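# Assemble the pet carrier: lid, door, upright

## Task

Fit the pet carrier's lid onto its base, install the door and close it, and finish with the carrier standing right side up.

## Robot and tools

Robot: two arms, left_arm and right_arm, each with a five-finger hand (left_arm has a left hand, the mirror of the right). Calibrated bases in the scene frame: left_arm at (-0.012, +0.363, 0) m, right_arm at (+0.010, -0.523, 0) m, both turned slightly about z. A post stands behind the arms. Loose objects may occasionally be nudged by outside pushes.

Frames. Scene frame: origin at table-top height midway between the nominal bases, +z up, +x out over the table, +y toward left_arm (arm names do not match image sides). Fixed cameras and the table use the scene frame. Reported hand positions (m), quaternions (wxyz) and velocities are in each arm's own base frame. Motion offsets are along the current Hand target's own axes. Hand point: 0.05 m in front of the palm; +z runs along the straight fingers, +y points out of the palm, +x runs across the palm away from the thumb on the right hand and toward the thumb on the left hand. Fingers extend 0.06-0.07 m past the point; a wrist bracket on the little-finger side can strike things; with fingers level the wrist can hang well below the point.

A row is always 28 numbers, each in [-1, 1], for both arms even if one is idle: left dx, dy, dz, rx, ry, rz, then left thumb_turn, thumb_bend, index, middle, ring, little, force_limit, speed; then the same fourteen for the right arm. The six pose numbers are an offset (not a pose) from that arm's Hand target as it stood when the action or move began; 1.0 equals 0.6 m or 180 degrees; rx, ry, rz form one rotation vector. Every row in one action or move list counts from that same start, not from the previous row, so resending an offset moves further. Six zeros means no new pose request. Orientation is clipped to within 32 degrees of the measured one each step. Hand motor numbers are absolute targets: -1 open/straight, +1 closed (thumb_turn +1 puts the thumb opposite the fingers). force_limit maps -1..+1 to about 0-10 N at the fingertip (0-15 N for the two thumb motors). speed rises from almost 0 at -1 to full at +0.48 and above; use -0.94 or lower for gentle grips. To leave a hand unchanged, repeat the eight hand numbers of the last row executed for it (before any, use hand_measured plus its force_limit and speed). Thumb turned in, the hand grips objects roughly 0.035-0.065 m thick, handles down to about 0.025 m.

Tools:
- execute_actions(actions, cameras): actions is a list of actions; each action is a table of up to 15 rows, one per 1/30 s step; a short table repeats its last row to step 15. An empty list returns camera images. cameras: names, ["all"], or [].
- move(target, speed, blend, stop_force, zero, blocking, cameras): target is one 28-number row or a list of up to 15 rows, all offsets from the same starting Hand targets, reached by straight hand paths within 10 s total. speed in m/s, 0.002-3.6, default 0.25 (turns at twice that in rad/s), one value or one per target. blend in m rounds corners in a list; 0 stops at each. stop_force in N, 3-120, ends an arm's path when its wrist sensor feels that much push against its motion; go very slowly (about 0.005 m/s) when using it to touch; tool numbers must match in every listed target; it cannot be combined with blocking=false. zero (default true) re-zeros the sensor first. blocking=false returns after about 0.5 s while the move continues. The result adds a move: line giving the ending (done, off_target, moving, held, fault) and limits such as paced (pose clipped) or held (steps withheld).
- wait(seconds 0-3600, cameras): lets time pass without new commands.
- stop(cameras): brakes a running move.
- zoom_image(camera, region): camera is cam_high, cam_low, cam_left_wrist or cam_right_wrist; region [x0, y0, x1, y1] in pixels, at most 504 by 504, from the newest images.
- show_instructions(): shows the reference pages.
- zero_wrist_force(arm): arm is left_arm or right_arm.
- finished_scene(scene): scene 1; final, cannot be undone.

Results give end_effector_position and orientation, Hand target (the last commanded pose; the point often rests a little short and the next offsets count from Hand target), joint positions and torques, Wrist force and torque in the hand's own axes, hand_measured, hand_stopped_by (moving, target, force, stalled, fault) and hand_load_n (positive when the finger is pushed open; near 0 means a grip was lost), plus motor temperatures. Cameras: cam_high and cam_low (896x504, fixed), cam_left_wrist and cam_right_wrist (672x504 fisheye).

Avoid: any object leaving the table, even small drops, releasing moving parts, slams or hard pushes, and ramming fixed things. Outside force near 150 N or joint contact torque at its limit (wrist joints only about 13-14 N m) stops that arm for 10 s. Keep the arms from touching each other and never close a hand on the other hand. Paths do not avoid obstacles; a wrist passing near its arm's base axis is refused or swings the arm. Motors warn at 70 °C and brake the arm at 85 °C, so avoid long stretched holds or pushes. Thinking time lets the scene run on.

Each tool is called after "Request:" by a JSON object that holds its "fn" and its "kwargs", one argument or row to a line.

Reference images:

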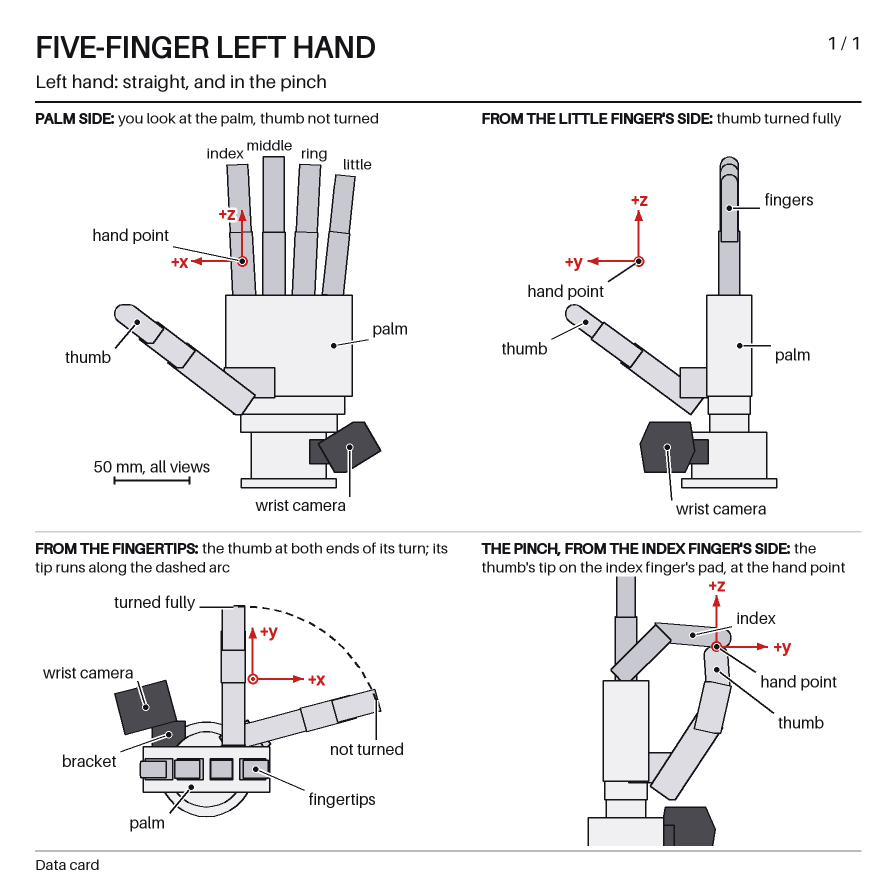

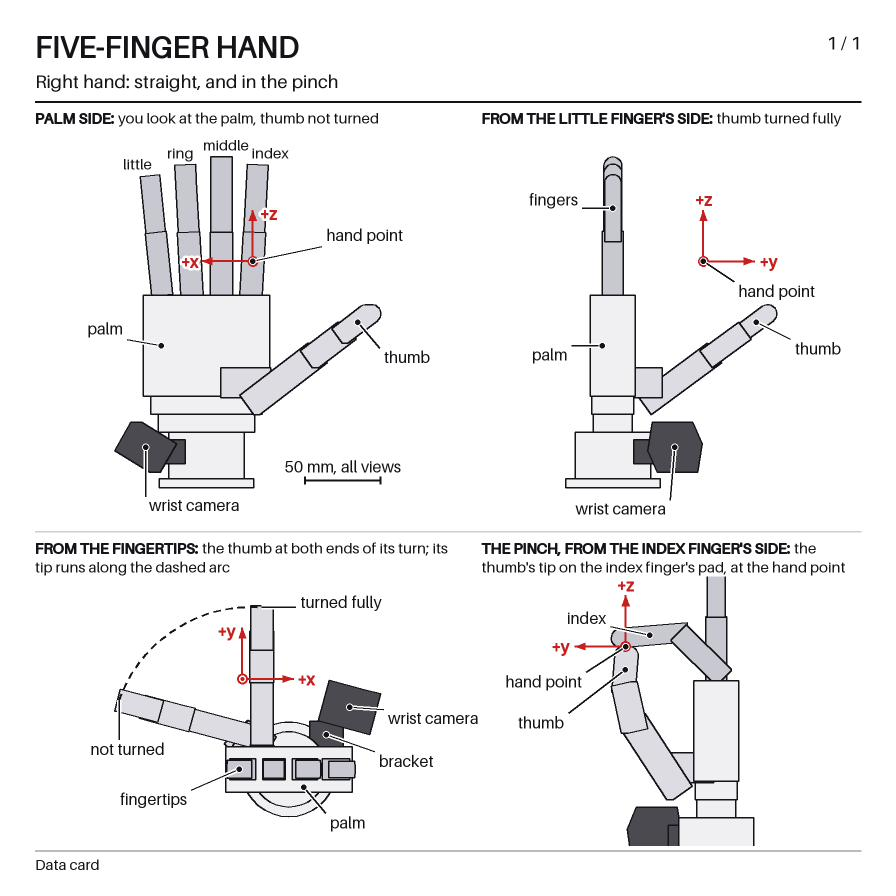

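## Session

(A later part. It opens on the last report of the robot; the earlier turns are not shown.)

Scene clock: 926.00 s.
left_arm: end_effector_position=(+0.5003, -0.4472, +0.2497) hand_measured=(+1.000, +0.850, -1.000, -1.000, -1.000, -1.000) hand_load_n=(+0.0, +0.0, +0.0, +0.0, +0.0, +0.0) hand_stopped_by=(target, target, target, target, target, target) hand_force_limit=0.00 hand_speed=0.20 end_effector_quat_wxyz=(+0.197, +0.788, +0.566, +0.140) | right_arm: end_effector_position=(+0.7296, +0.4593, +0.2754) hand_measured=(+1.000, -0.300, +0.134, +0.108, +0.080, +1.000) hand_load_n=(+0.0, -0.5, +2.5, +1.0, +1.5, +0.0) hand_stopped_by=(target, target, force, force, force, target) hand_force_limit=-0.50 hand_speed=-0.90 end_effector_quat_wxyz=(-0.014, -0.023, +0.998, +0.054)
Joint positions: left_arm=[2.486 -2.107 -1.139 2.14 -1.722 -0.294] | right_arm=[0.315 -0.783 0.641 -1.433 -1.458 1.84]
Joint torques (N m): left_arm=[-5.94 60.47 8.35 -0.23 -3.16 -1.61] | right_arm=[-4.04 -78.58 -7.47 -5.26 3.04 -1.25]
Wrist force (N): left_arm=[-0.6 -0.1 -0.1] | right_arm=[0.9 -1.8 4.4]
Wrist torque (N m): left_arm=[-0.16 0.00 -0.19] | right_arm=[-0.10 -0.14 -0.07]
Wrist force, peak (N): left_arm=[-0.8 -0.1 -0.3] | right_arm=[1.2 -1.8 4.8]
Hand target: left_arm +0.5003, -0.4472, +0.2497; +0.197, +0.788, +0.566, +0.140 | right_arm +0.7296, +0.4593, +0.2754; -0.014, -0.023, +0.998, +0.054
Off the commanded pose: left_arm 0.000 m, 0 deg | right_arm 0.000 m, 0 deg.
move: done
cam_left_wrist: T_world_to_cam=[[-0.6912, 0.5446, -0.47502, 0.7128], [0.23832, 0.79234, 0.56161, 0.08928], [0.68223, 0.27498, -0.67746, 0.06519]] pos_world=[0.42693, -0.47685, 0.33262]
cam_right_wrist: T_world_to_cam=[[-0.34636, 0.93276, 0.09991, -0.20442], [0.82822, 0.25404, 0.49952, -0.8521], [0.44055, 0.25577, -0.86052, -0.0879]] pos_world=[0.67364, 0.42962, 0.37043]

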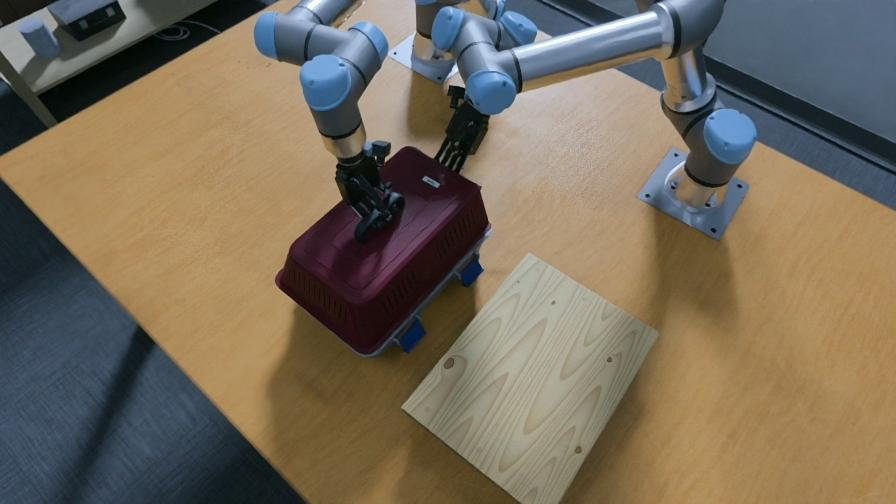

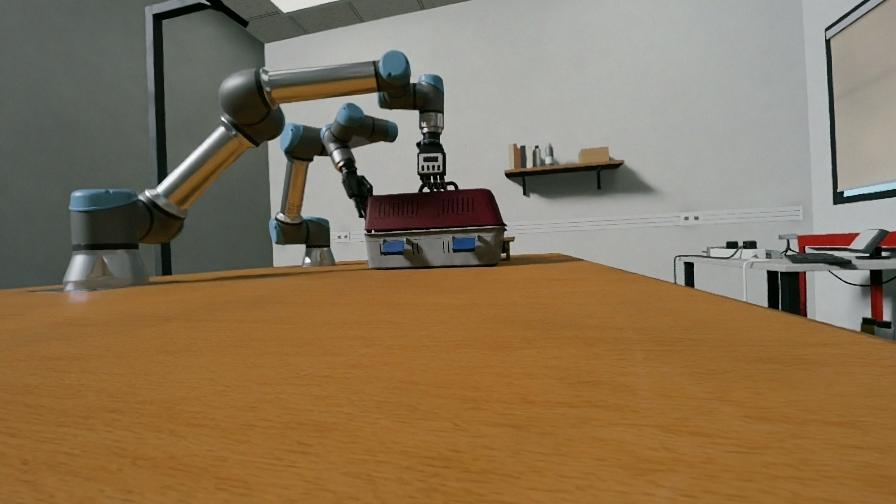

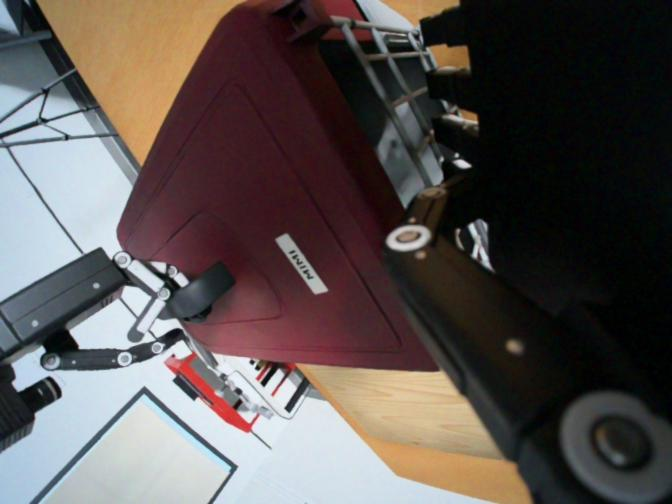

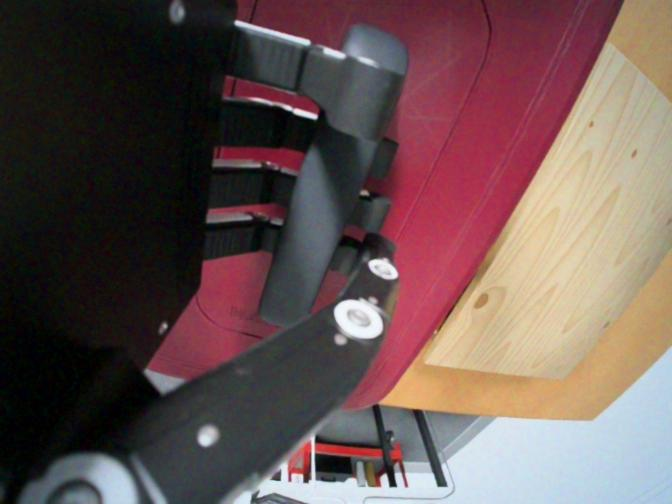

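Request:
{"fn": "move", "kwargs": {
  "target": [0.0064,-0.0017,-0.0009,0,0,0,1,0.85,-1,-1,-1,-1,0,0.2,0.0000,0.0090,-0.0057,0,0,0,1,-0.3,0.2,0.2,0.2,1,-0.5,-0.9],
  "cameras": ["cam_left_wrist","cam_high","cam_low"],
  "speed": 0.01
}}

Request:
{"fn": "zoom_image", "kwargs": {
  "camera": "cam_left_wrist",
  "region": [270, 0, 360, 60]
}}

Request:
{"fn": "zoom_image", "kwargs": {
  "camera": "cam_left_wrist",
  "region": [320, 0, 500, 200]
}}

Request:
{"fn": "zoom_image", "kwargs": {
  "camera": "cam_high",
  "region": [450, 190, 520, 260]
}}

Request:
{"fn": "zoom_image", "kwargs": {
  "camera": "cam_high",
  "region": [265, 260, 335, 330]
}}

Scene clock: 943.60 s.
left_arm: end_effector_position=(+0.5005, -0.4431, +0.2497) hand_measured=(+1.000, +0.850, -1.000, -1.000, -1.000, -1.000) hand_load_n=(+0.0, +0.0, +0.0, +0.0, +0.0, +0.0) hand_stopped_by=(target, target, target, target, target, target) hand_force_limit=0.00 hand_speed=0.20 end_effector_quat_wxyz=(+0.197, +0.788, +0.566, +0.140) | right_arm: end_effector_position=(+0.7295, +0.4644, +0.2795) hand_measured=(+1.000, -0.300, +0.134, +0.108, +0.080, +1.000) hand_load_n=(+0.0, -0.5, +3.5, +0.5, +1.0, +0.0) hand_stopped_by=(target, target, force, force, force, target) hand_force_limit=-0.50 hand_speed=-0.90 end_effector_quat_wxyz=(-0.014, -0.023, +0.998, +0.054)
Joint positions: left_arm=[2.492 -2.098 -1.152 2.145 -1.719 -0.289] | right_arm=[0.321 -0.771 0.61 -1.414 -1.458 1.847]
Joint torques (N m): left_arm=[-2.72 47.94 21.63 -0.91 1.79 1.01] | right_arm=[-4.38 -42 -9.96 -3.92 1.78 0.17]
Wrist force (N): left_arm=[-0.6 0.1 -0.3] | right_arm=[1.3 -1.9 4.2]
Wrist torque (N m): left_arm=[-0.12 0.00 -0.21] | right_arm=[-0.11 -0.14 -0.01]
Wrist force, peak (N): left_arm=[-0.8 -0.1 -0.3] | right_arm=[1.5 -1.9 5.0]
Hand target: left_arm +0.5005, -0.4432, +0.2497; +0.197, +0.788, +0.566, +0.140 | right_arm +0.7295, +0.4643, +0.2794; -0.014, -0.023, +0.998, +0.054
Off the commanded pose: left_arm 0.000 m, 0 deg | right_arm 0.000 m, 0 deg.
move: done
cam_left_wrist: T_world_to_cam=[[-0.6912, 0.5446, -0.47502, 0.71063], [0.23832, 0.79234, 0.56161, 0.08601], [0.68223, 0.27498, -0.67746, 0.06399]] pos_world=[0.42703, -0.47275, 0.33262]
Images, in order (width x height): cam_high 896x504, cam_low 896x504, cam_left_wrist 672x504.

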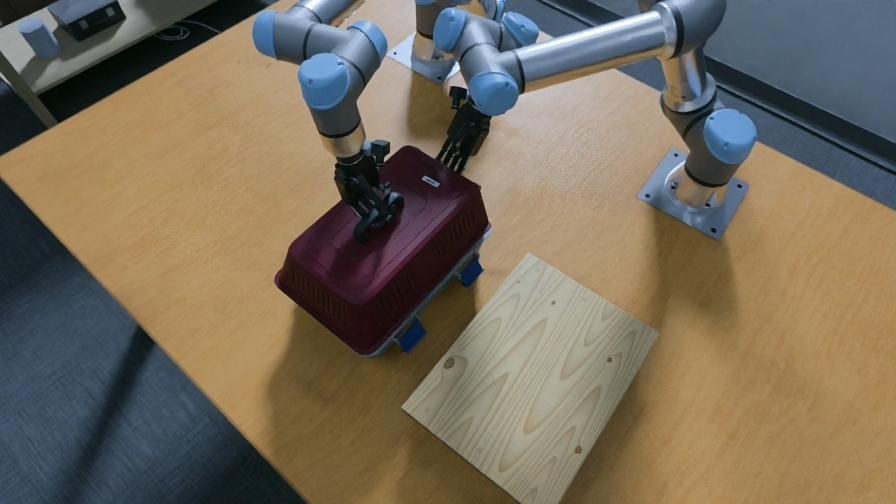

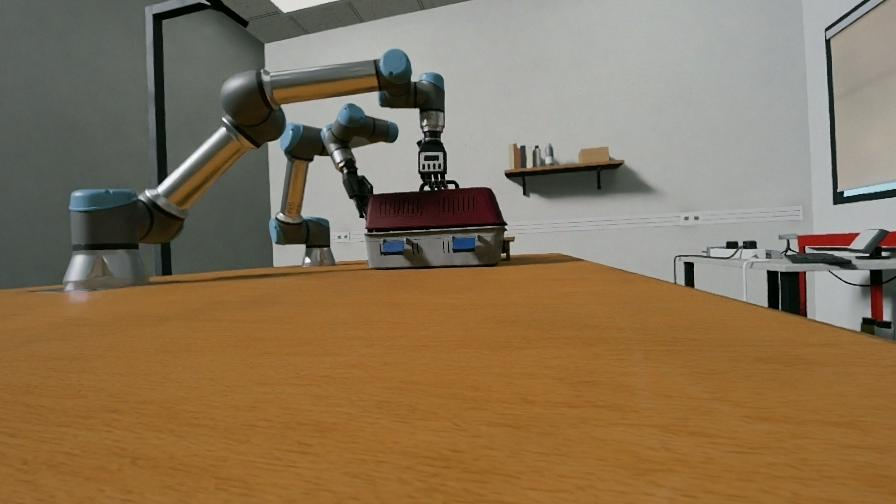

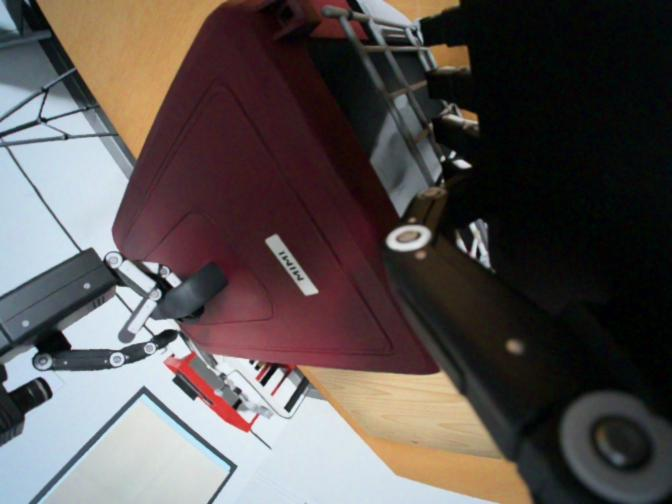

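Scaled by 5.600 from the camera's image (finer frame: 960x720).

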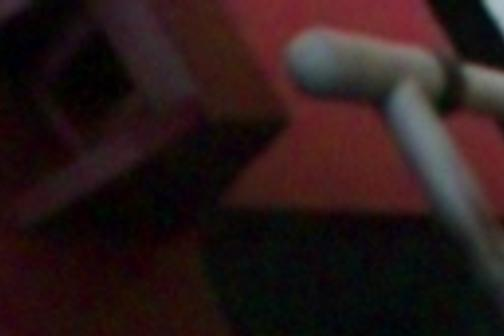

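Scaled by 2.520 from the camera's image (finer frame: 960x720).

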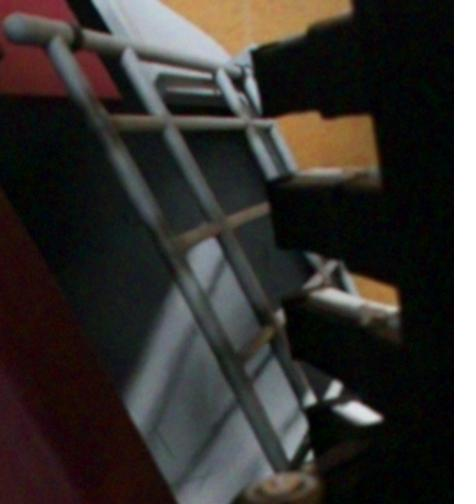

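Scaled by 7.200 from the camera's image (finer frame: 1280x720).

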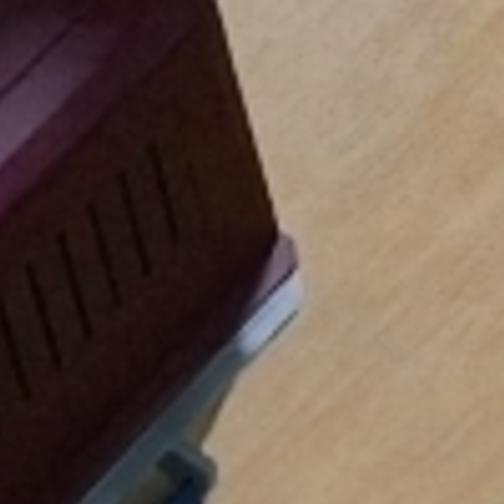

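Scaled by 7.200 from the camera's image (finer frame: 1280x720).

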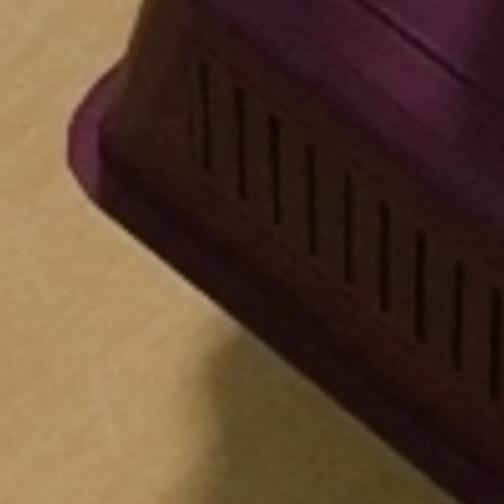

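Request:
{"fn": "execute_actions", "kwargs": {
  "actions": [],
  "cameras": ["cam_right_wrist","cam_high"]
}}

Request:
{"fn": "zoom_image", "kwargs": {
  "camera": "cam_right_wrist",
  "region": [190, 0, 450, 330]
}}

Request:
{"fn": "zoom_image", "kwargs": {
  "camera": "cam_high",
  "region": [330, 110, 510, 270]
}}

Scene clock: 950.83 s.
left_arm: end_effector_position=(+0.5005, -0.4432, +0.2497) hand_measured=(+1.000, +0.850, -1.000, -1.000, -1.000, -1.000) hand_load_n=(+0.0, +0.0, +0.0, +0.5, +0.0, +0.0) hand_stopped_by=(target, target, target, target, target, target) hand_force_limit=0.00 hand_speed=0.20 end_effector_quat_wxyz=(+0.197, +0.788, +0.566, +0.140) | right_arm: end_effector_position=(+0.7295, +0.4643, +0.2794) hand_measured=(+1.000, -0.300, +0.134, +0.108, +0.080, +1.000) hand_load_n=(+0.0, +0.0, +3.0, +0.5, +1.0, +0.0) hand_stopped_by=(target, target, force, force, force, target) hand_force_limit=-0.50 hand_speed=-0.90 end_effector_quat_wxyz=(-0.014, -0.023, +0.998, +0.054)
Joint positions: left_arm=[2.492 -2.098 -1.151 2.145 -1.719 -0.289] | right_arm=[0.321 -0.772 0.61 -1.415 -1.458 1.847]
Joint velocities: within noise
Joint torques (N m): left_arm=[-8.2 23.09 27.37 -2.92 -3.1 -2.17] | right_arm=[-4.32 -79.09 -6.84 -5.3 -1.8 -1.59]
Motor temperatures (°C): left_arm=[32 28 34 38 31 37] | right_arm=[25 37 36 32 37 49]
Wrist force (N): left_arm=[-0.8 -0.2 -0.3] | right_arm=[2.3 -1.6 4.3]
Wrist torque (N m): left_arm=[-0.15 0.02 -0.21] | right_arm=[-0.09 -0.24 0.03]
Wrist force, peak (N): left_arm=[-0.8 0.0 -0.3] | right_arm=[1.9 -1.9 4.7]
Hand target: left_arm +0.5005, -0.4432, +0.2497; +0.197, +0.788, +0.566, +0.140 | right_arm +0.7295, +0.4643, +0.2794; -0.014, -0.023, +0.998, +0.054
Off the commanded pose: left_arm 0.000 m, 0 deg | right_arm 0.000 m, 0 deg.
camera_calibration:
cam_right_wrist: T_world_to_cam=[[-0.34636, 0.93276, 0.09991, -0.20955], [0.82822, 0.25404, 0.49952, -0.8552], [0.44055, 0.25577, -0.86052, -0.08564]] pos_world=[0.67344, 0.43462, 0.37443]
Images, in order (width x height): cam_high 896x504, cam_right_wrist 672x504.

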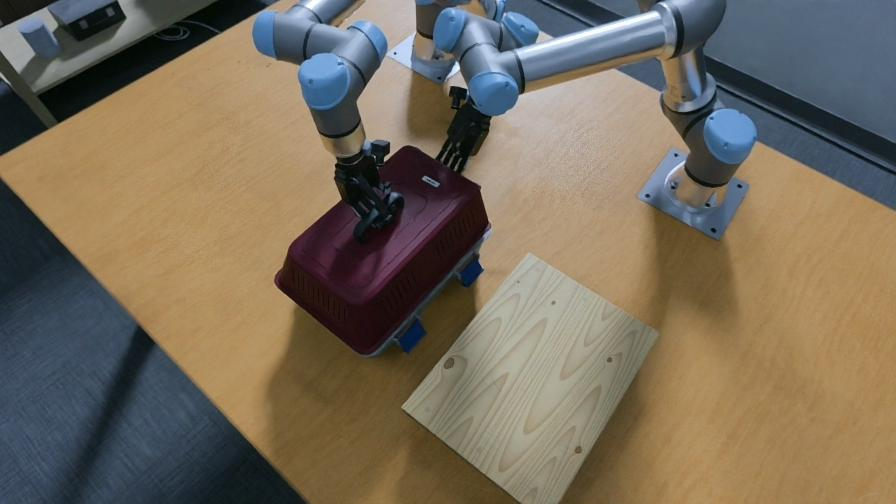

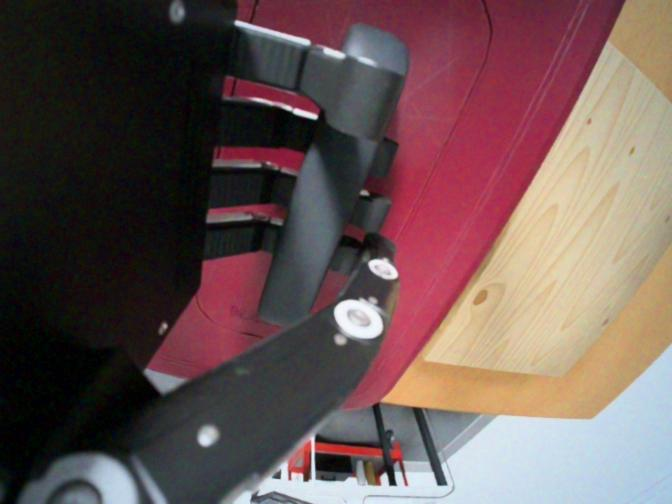

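Scaled by 1.527 from the camera's image (finer frame: 960x720).

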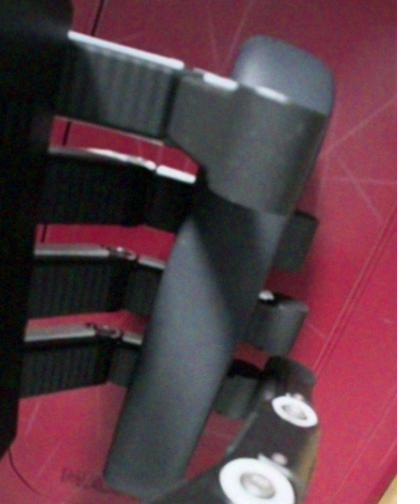

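Scaled by 2.800 from the camera's image (finer frame: 1280x720).

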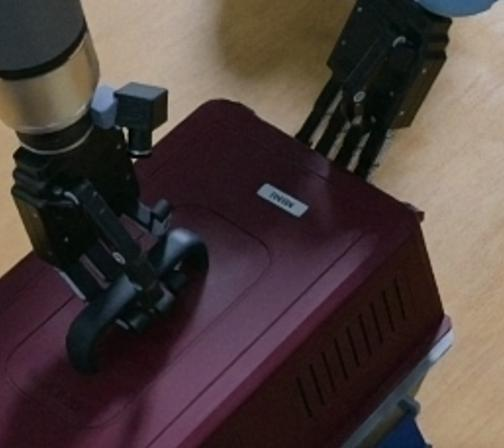

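Request:
{"fn": "move", "kwargs": {
  "target": [0.0126,0.0023,0.0011,0,0,0,1,0.85,-1,-1,-1,-1,0,0.2,0,0,0,0,0,0,1,-0.3,0.2,0.2,0.2,1,-0.5,-0.9],
  "cameras": ["cam_left_wrist"],
  "speed": 0.01
}}

Request:
{"fn": "zoom_image", "kwargs": {
  "camera": "cam_left_wrist",
  "region": [260, 0, 350, 60]
}}

Request:
{"fn": "zoom_image", "kwargs": {
  "camera": "cam_left_wrist",
  "region": [320, 0, 500, 200]
}}

Scene clock: 974.43 s.
left_arm: end_effector_position=(+0.5044, -0.4364, +0.2497) hand_measured=(+1.000, +0.850, -1.000, -1.000, -1.000, -1.000) hand_load_n=(+0.0, +0.0, +0.0, +0.0, +0.0, +0.0) hand_stopped_by=(target, target, target, target, target, target) hand_force_limit=0.00 hand_speed=0.20 end_effector_quat_wxyz=(+0.196, +0.788, +0.566, +0.140) | right_arm: end_effector_position=(+0.7295, +0.4643, +0.2794) hand_measured=(+1.000, -0.300, +0.134, +0.108, +0.080, +1.000) hand_load_n=(+0.0, +0.0, +3.5, +0.5, +1.0, +0.0) hand_stopped_by=(target, target, force, force, force, target) hand_force_limit=-0.50 hand_speed=-0.90 end_effector_quat_wxyz=(-0.014, -0.023, +0.998, +0.054)
Joint positions: left_arm=[2.507 -2.091 -1.163 2.151 -1.712 -0.275] | right_arm=[0.321 -0.772 0.611 -1.415 -1.458 1.847]
Joint torques (N m): left_arm=[-5.9 52.24 14.53 -0.57 1.61 0.48] | right_arm=[-4.32 -79.45 -6.99 -5.25 -1.74 -1.57]
Wrist force (N): left_arm=[-0.8 0.1 -0.3] | right_arm=[1.3 -1.9 3.9]
Wrist torque (N m): left_arm=[-0.12 0.03 -0.22] | right_arm=[-0.14 -0.13 -0.02]
Wrist force, peak (N): left_arm=[-1.1 -0.3 -0.5] | right_arm=[2.1 -1.8 4.7]
Hand target: left_arm +0.5043, -0.4365, +0.2497; +0.197, +0.788, +0.566, +0.140 | right_arm +0.7295, +0.4643, +0.2794; -0.014, -0.023, +0.998, +0.054
Off the commanded pose: left_arm 0.000 m, 0 deg | right_arm 0.000 m, 0 deg.
move: done
cam_left_wrist: T_world_to_cam=[[-0.6912, 0.5446, -0.47502, 0.70975], [0.23832, 0.79234, 0.56161, 0.07974], [0.68223, 0.27498, -0.67746, 0.05942]] pos_world=[0.43103, -0.46605, 0.33262]

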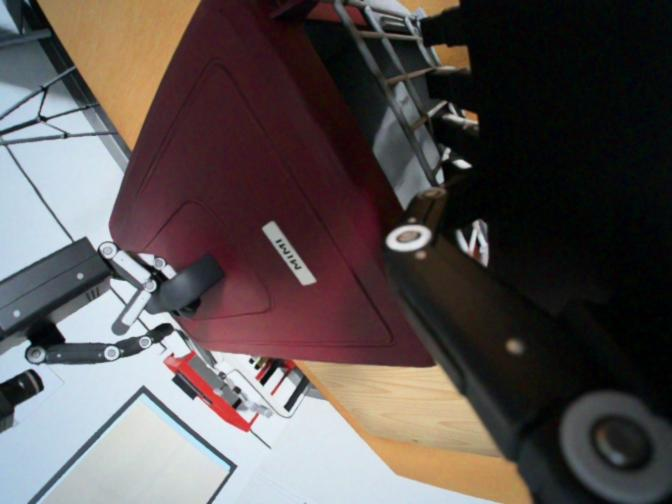

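Scaled by 5.600 from the camera's image (finer frame: 960x720).

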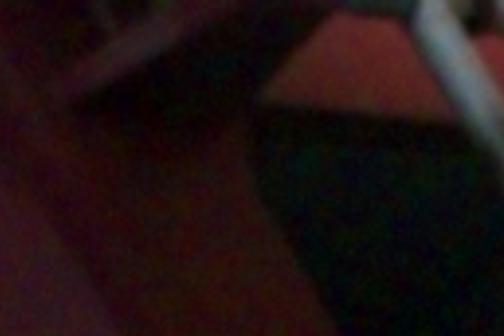

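Scaled by 2.520 from the camera's image (finer frame: 960x720).

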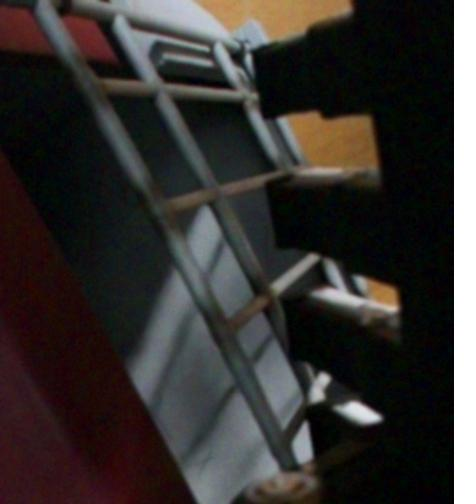

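Request:
{"fn": "execute_actions", "kwargs": {
  "actions": [],
  "cameras": ["cam_high","cam_low","cam_left_wrist"]
}}

Request:
{"fn": "zoom_image", "kwargs": {
  "camera": "cam_low",
  "region": [360, 205, 410, 245]
}}

Request:
{"fn": "zoom_image", "kwargs": {
  "camera": "cam_low",
  "region": [410, 200, 460, 240]
}}

Request:
{"fn": "zoom_image", "kwargs": {
  "camera": "cam_low",
  "region": [465, 200, 515, 240]
}}

Request:
{"fn": "zoom_image", "kwargs": {
  "camera": "cam_high",
  "region": [400, 230, 460, 290]
}}

Scene clock: 986.47 s.
left_arm: end_effector_position=(+0.5043, -0.4365, +0.2497) hand_measured=(+1.000, +0.850, -1.000, -1.000, -1.000, -1.000) hand_load_n=(+0.0, +0.0, +0.0, +0.0, +0.0, +0.0) hand_stopped_by=(target, target, target, target, target, target) hand_force_limit=0.00 hand_speed=0.20 end_effector_quat_wxyz=(+0.197, +0.788, +0.566, +0.140) | right_arm: end_effector_position=(+0.7295, +0.4643, +0.2794) hand_measured=(+1.000, -0.300, +0.134, +0.108, +0.080, +1.000) hand_load_n=(+0.0, +0.0, +3.0, +0.5, +1.0, +0.0) hand_stopped_by=(target, target, force, force, force, target) hand_force_limit=-0.50 hand_speed=-0.90 end_effector_quat_wxyz=(-0.014, -0.023, +0.998, +0.054)
Joint positions: left_arm=[2.507 -2.091 -1.163 2.151 -1.712 -0.275] | right_arm=[0.321 -0.772 0.611 -1.415 -1.458 1.847]
Joint velocities: within noise
Joint torques (N m): left_arm=[-8.28 22.21 27.52 -2.56 -3.29 -2.11] | right_arm=[-3.85 -79.58 -8.46 -4.82 -1.46 -1.47]
Motor temperatures (°C): left_arm=[32 28 33 38 31 37] | right_arm=[25 37 36 32 37 49]
Wrist force (N): left_arm=[-0.8 -0.1 -0.3] | right_arm=[1.7 -1.2 3.9]
Wrist torque (N m): left_arm=[-0.14 0.02 -0.21] | right_arm=[-0.02 -0.15 0.00]
Wrist force, peak (N): left_arm=[-1.1 -0.3 -0.3] | right_arm=[2.2 -1.5 4.6]
Hand target: left_arm +0.5043, -0.4365, +0.2497; +0.197, +0.788, +0.566, +0.140 | right_arm +0.7295, +0.4643, +0.2794; -0.014, -0.023, +0.998, +0.054
Off the commanded pose: left_arm 0.000 m, 0 deg | right_arm 0.000 m, 0 deg.
camera_calibration:
cam_left_wrist: T_world_to_cam=[[-0.6912, 0.5446, -0.47502, 0.70973], [0.23832, 0.79234, 0.56161, 0.07985], [0.68223, 0.27498, -0.67746, 0.05952]] pos_world=[0.43093, -0.46615, 0.33262]
Images, in order (width x height): cam_high 896x504, cam_low 896x504, cam_left_wrist 672x504.

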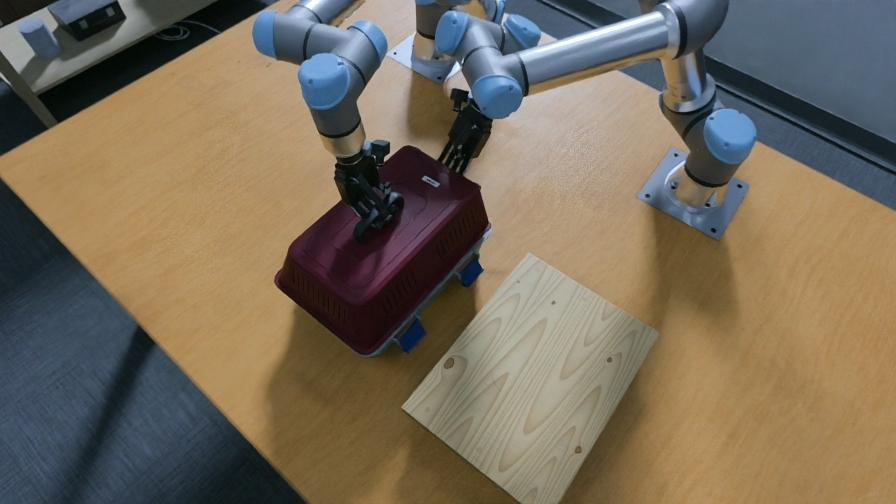

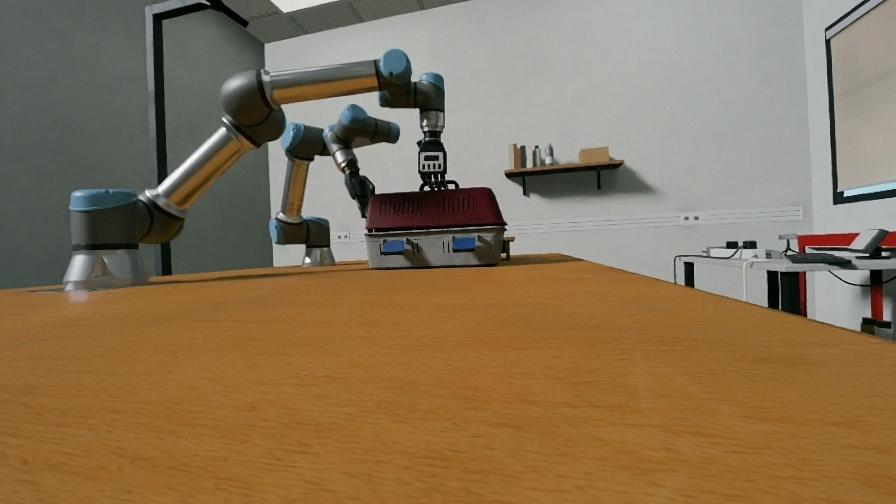

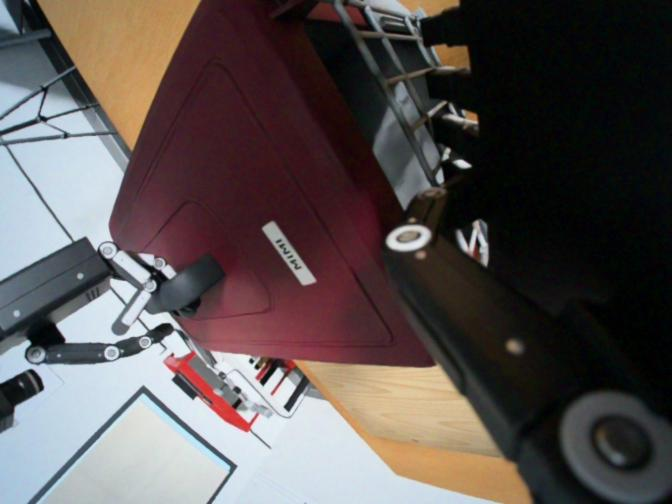

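Scaled by 10.080 from the camera's image (finer frame: 1280x720).

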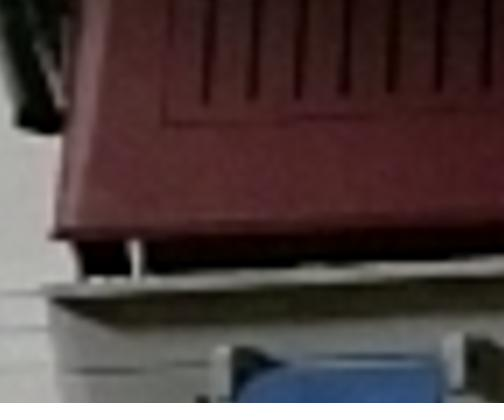

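Scaled by 10.080 from the camera's image (finer frame: 1280x720).

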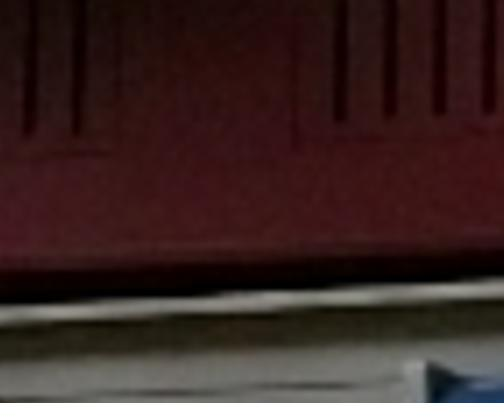

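Scaled by 10.080 from the camera's image (finer frame: 1280x720).

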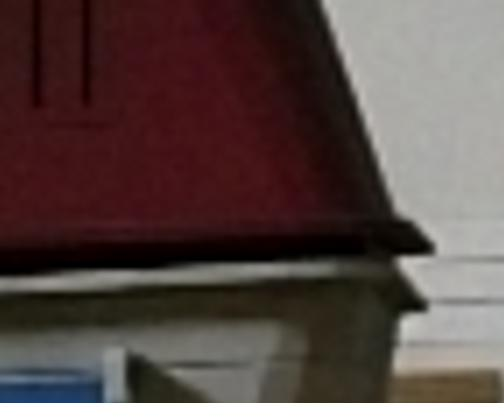

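Scaled by 8.400 from the camera's image (finer frame: 1280x720).

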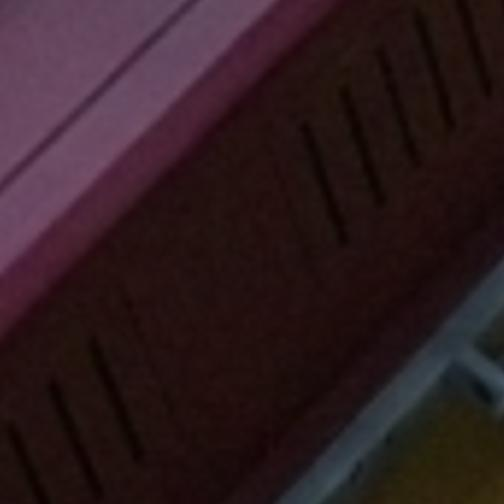

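Request:
{"fn": "move", "kwargs": {
  "target": [-0.0105,-0.0004,0,0,0,0,1,0.85,-1,-1,-1,-1,0,0.2,0,0,0,0.0003,-0.0061,-0.0007,1,-0.3,0.2,0.2,0.2,1,-0.5,-0.9],
  "cameras": ["cam_left_wrist","cam_low","cam_high"],
  "speed": 0.02
}}

Request:
{"fn": "zoom_image", "kwargs": {
  "camera": "cam_left_wrist",
  "region": [260, 0, 350, 60]
}}

Request:
{"fn": "zoom_image", "kwargs": {
  "camera": "cam_low",
  "region": [360, 205, 410, 245]
}}

Request:
{"fn": "zoom_image", "kwargs": {
  "camera": "cam_low",
  "region": [465, 200, 515, 240]
}}

Scene clock: 1017.67 s.
left_arm: end_effector_position=(+0.5021, -0.4425, +0.2496) hand_measured=(+1.000, +0.850, -1.000, -1.000, -1.000, -1.000) hand_load_n=(+0.0, +0.0, +0.0, +0.0, +0.0, +0.0) hand_stopped_by=(target, target, target, target, target, target) hand_force_limit=0.00 hand_speed=0.20 end_effector_quat_wxyz=(+0.196, +0.788, +0.566, +0.140) | right_arm: end_effector_position=(+0.7294, +0.4643, +0.2795) hand_measured=(+1.000, -0.300, +0.134, +0.108, +0.080, +1.000) hand_load_n=(+0.0, +0.0, +2.5, +0.5, +0.0, +0.0) hand_stopped_by=(target, target, force, force, force, target) hand_force_limit=-0.50 hand_speed=-0.90 end_effector_quat_wxyz=(-0.004, -0.023, +0.998, +0.054) end_effector_velocity=(+0.000, -0.001, +0.001) end_effector_angular_velocity=(+0.001, +0.002, -0.001)
Joint positions: left_arm=[2.495 -2.1 -1.149 2.145 -1.718 -0.286] | right_arm=[0.323 -0.79 0.649 -1.453 -1.465 1.848]
Joint velocities: left_arm=[within noise] | right_arm=[-0.001 0 -0.004 0.005 0.001 0]
Joint torques (N m): left_arm=[7 41.7 7.46 -1.36 -1.45 1.95] | right_arm=[0.08 -45.64 -41.79 -0.54 0.9 2.45]
Wrist force (N): left_arm=[-0.7 -0.2 -0.4] | right_arm=[2.6 -0.8 3.5]
Wrist torque (N m): left_arm=[-0.14 0.01 -0.20] | right_arm=[-0.03 -0.14 -0.02]
Wrist force, peak (N): left_arm=[-1.0 -0.1 -0.5] | right_arm=[2.1 -1.6 4.7]
Hand target: left_arm +0.5021, -0.4424, +0.2496; +0.197, +0.788, +0.566, +0.140 | right_arm +0.7295, +0.4643, +0.2794; -0.005, -0.023, +0.998, +0.054
Off the commanded pose: left_arm 0.000 m, 0 deg | right_arm 0.000 m, 0 deg.
move: done
cam_left_wrist: T_world_to_cam=[[-0.6913, 0.54451, -0.47498, 0.71142], [0.23824, 0.79236, 0.56162, 0.08523], [0.68216, 0.27509, -0.67748, 0.06269]] pos_world=[0.42873, -0.47215, 0.33252]
Images, in order (width x height): cam_high 896x504, cam_low 896x504, cam_left_wrist 672x504.

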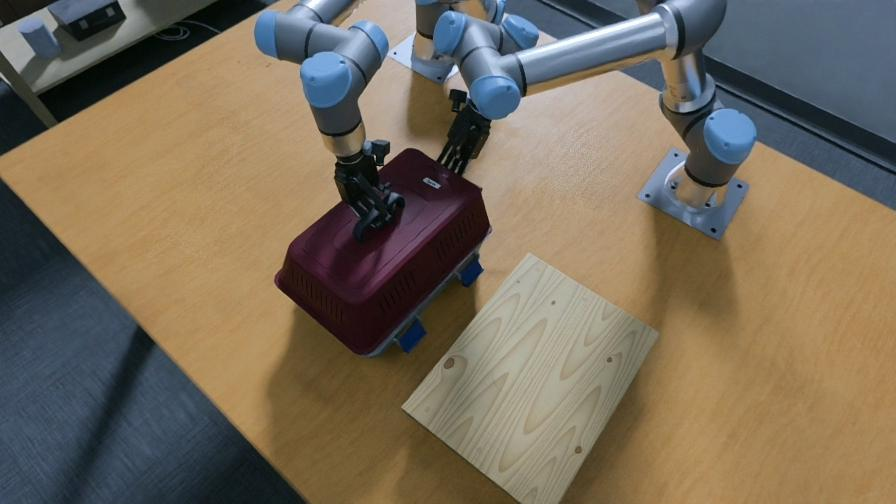

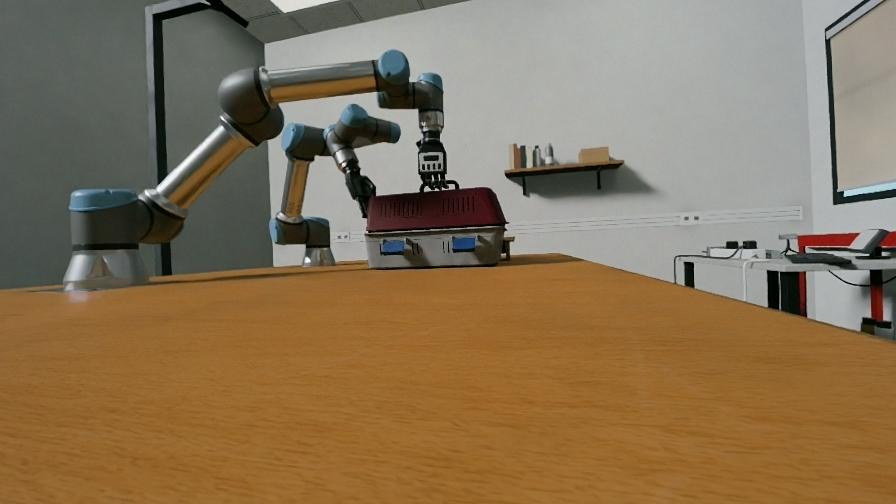

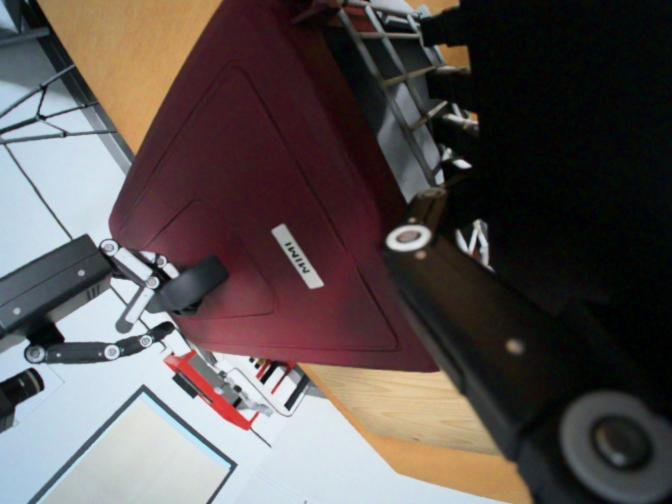

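Scaled by 5.600 from the camera's image (finer frame: 960x720).

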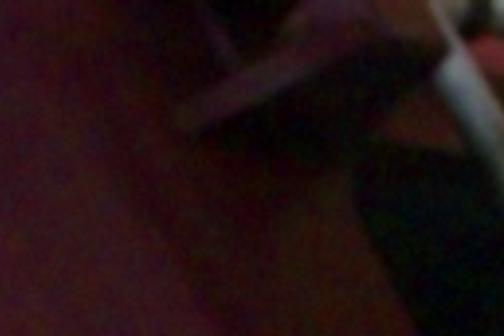

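Scaled by 10.080 from the camera's image (finer frame: 1280x720).

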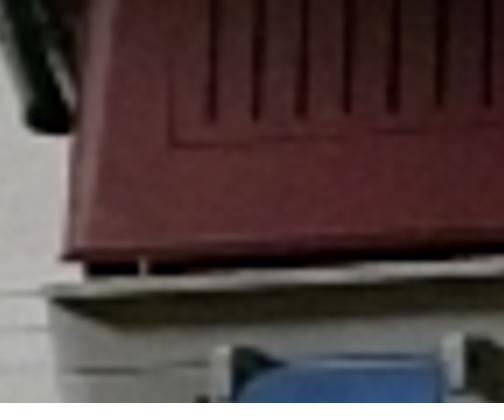

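Scaled by 10.080 from the camera's image (finer frame: 1280x720).

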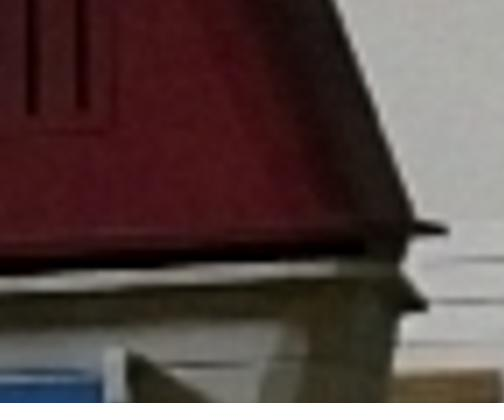

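Request:
{"fn": "wait", "kwargs": {
  "seconds": 0.1,
  "cameras": ["all"]
}}

Scene clock: 1032.00 s.
left_arm: end_effector_position=(+0.5021, -0.4424, +0.2496) hand_measured=(+1.000, +0.850, -1.000, -1.000, -1.000, -1.000) hand_load_n=(+0.0, +0.0, +0.0, +0.0, +0.0, +0.0) hand_stopped_by=(target, target, target, target, target, target) hand_force_limit=0.00 hand_speed=0.20 end_effector_quat_wxyz=(+0.197, +0.788, +0.566, +0.140) | right_arm: end_effector_position=(+0.7295, +0.4643, +0.2794) hand_measured=(+1.000, -0.300, +0.134, +0.108, +0.080, +1.000) hand_load_n=(+0.0, +0.0, +2.0, +0.5, +0.5, +0.0) hand_stopped_by=(target, target, force, force, force, target) hand_force_limit=-0.50 hand_speed=-0.90 end_effector_quat_wxyz=(-0.005, -0.023, +0.998, +0.054)
Joint positions: left_arm=[2.495 -2.099 -1.15 2.145 -1.718 -0.286] | right_arm=[0.323 -0.789 0.648 -1.453 -1.464 1.848]
Joint torques (N m): left_arm=[7.09 60.79 6.82 -0.18 2.31 2.22] | right_arm=[-3.97 -26.73 -40.34 -0.88 2.43 2.47]
Wrist force (N): left_arm=[-0.5 -0.4 -0.1] | right_arm=[3.2 0.0 3.5]
Wrist torque (N m): left_arm=[-0.17 -0.01 -0.19] | right_arm=[0.03 -0.14 0.01]
Wrist force, peak (N): left_arm=[-0.9 -0.4 -0.1] | right_arm=[3.4 0.2 3.8]
Hand target: left_arm +0.5021, -0.4424, +0.2496; +0.197, +0.788, +0.566, +0.140 | right_arm +0.7295, +0.4643, +0.2794; -0.005, -0.023, +0.998, +0.054
Off the commanded pose: left_arm 0.000 m, 0 deg | right_arm 0.000 m, 0 deg.
wait: 0.10 s; at rest from the start
cam_left_wrist: T_world_to_cam=[[-0.6912, 0.5446, -0.47502, 0.71138], [0.23832, 0.79234, 0.56161, 0.0851], [0.68223, 0.27498, -0.67746, 0.06257]] pos_world=[0.42873, -0.47206, 0.33252]
cam_right_wrist: T_world_to_cam=[[-0.3483, 0.93274, 0.09317, -0.20625], [0.8184, 0.25412, 0.51541, -0.85255], [0.45707, 0.25577, -0.85186, -0.10007]] pos_world=[0.67163, 0.43462, 0.37338]

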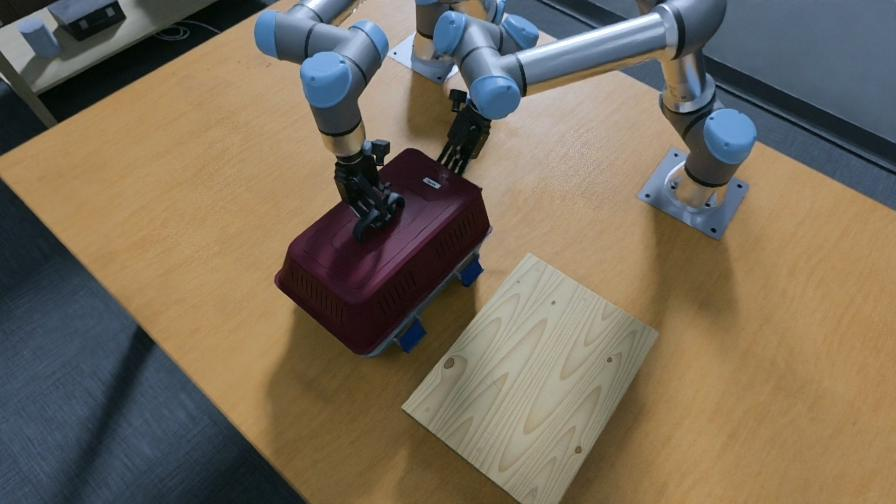

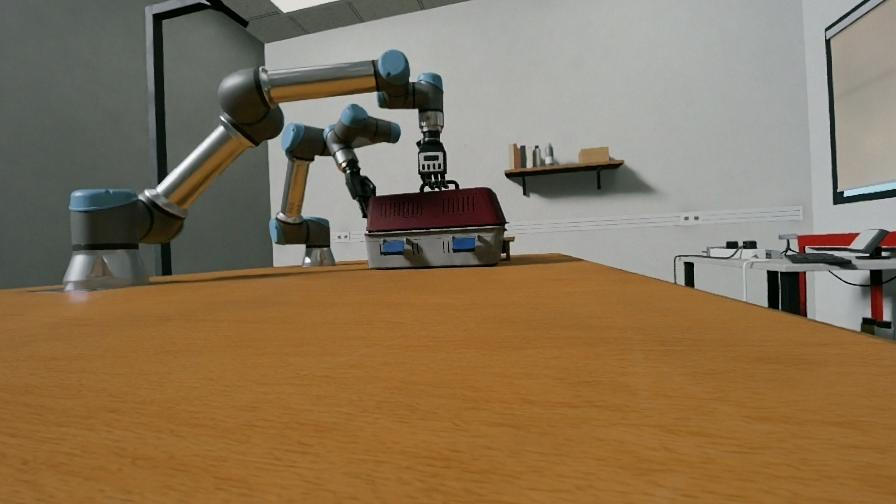

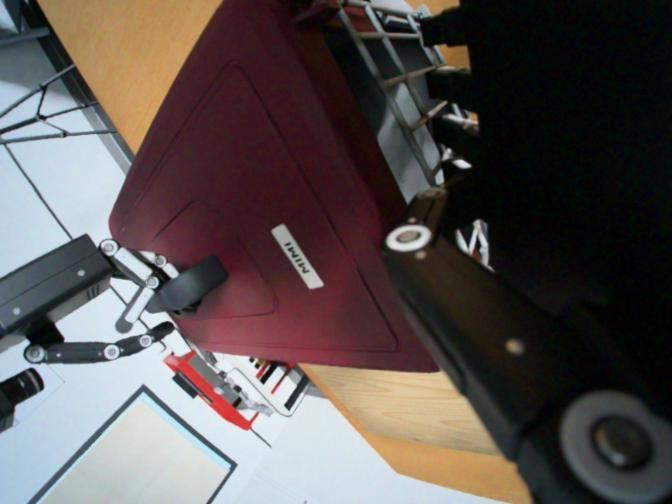

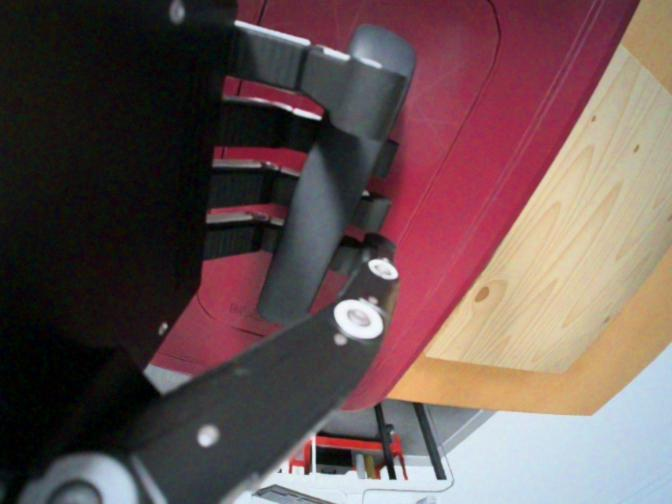

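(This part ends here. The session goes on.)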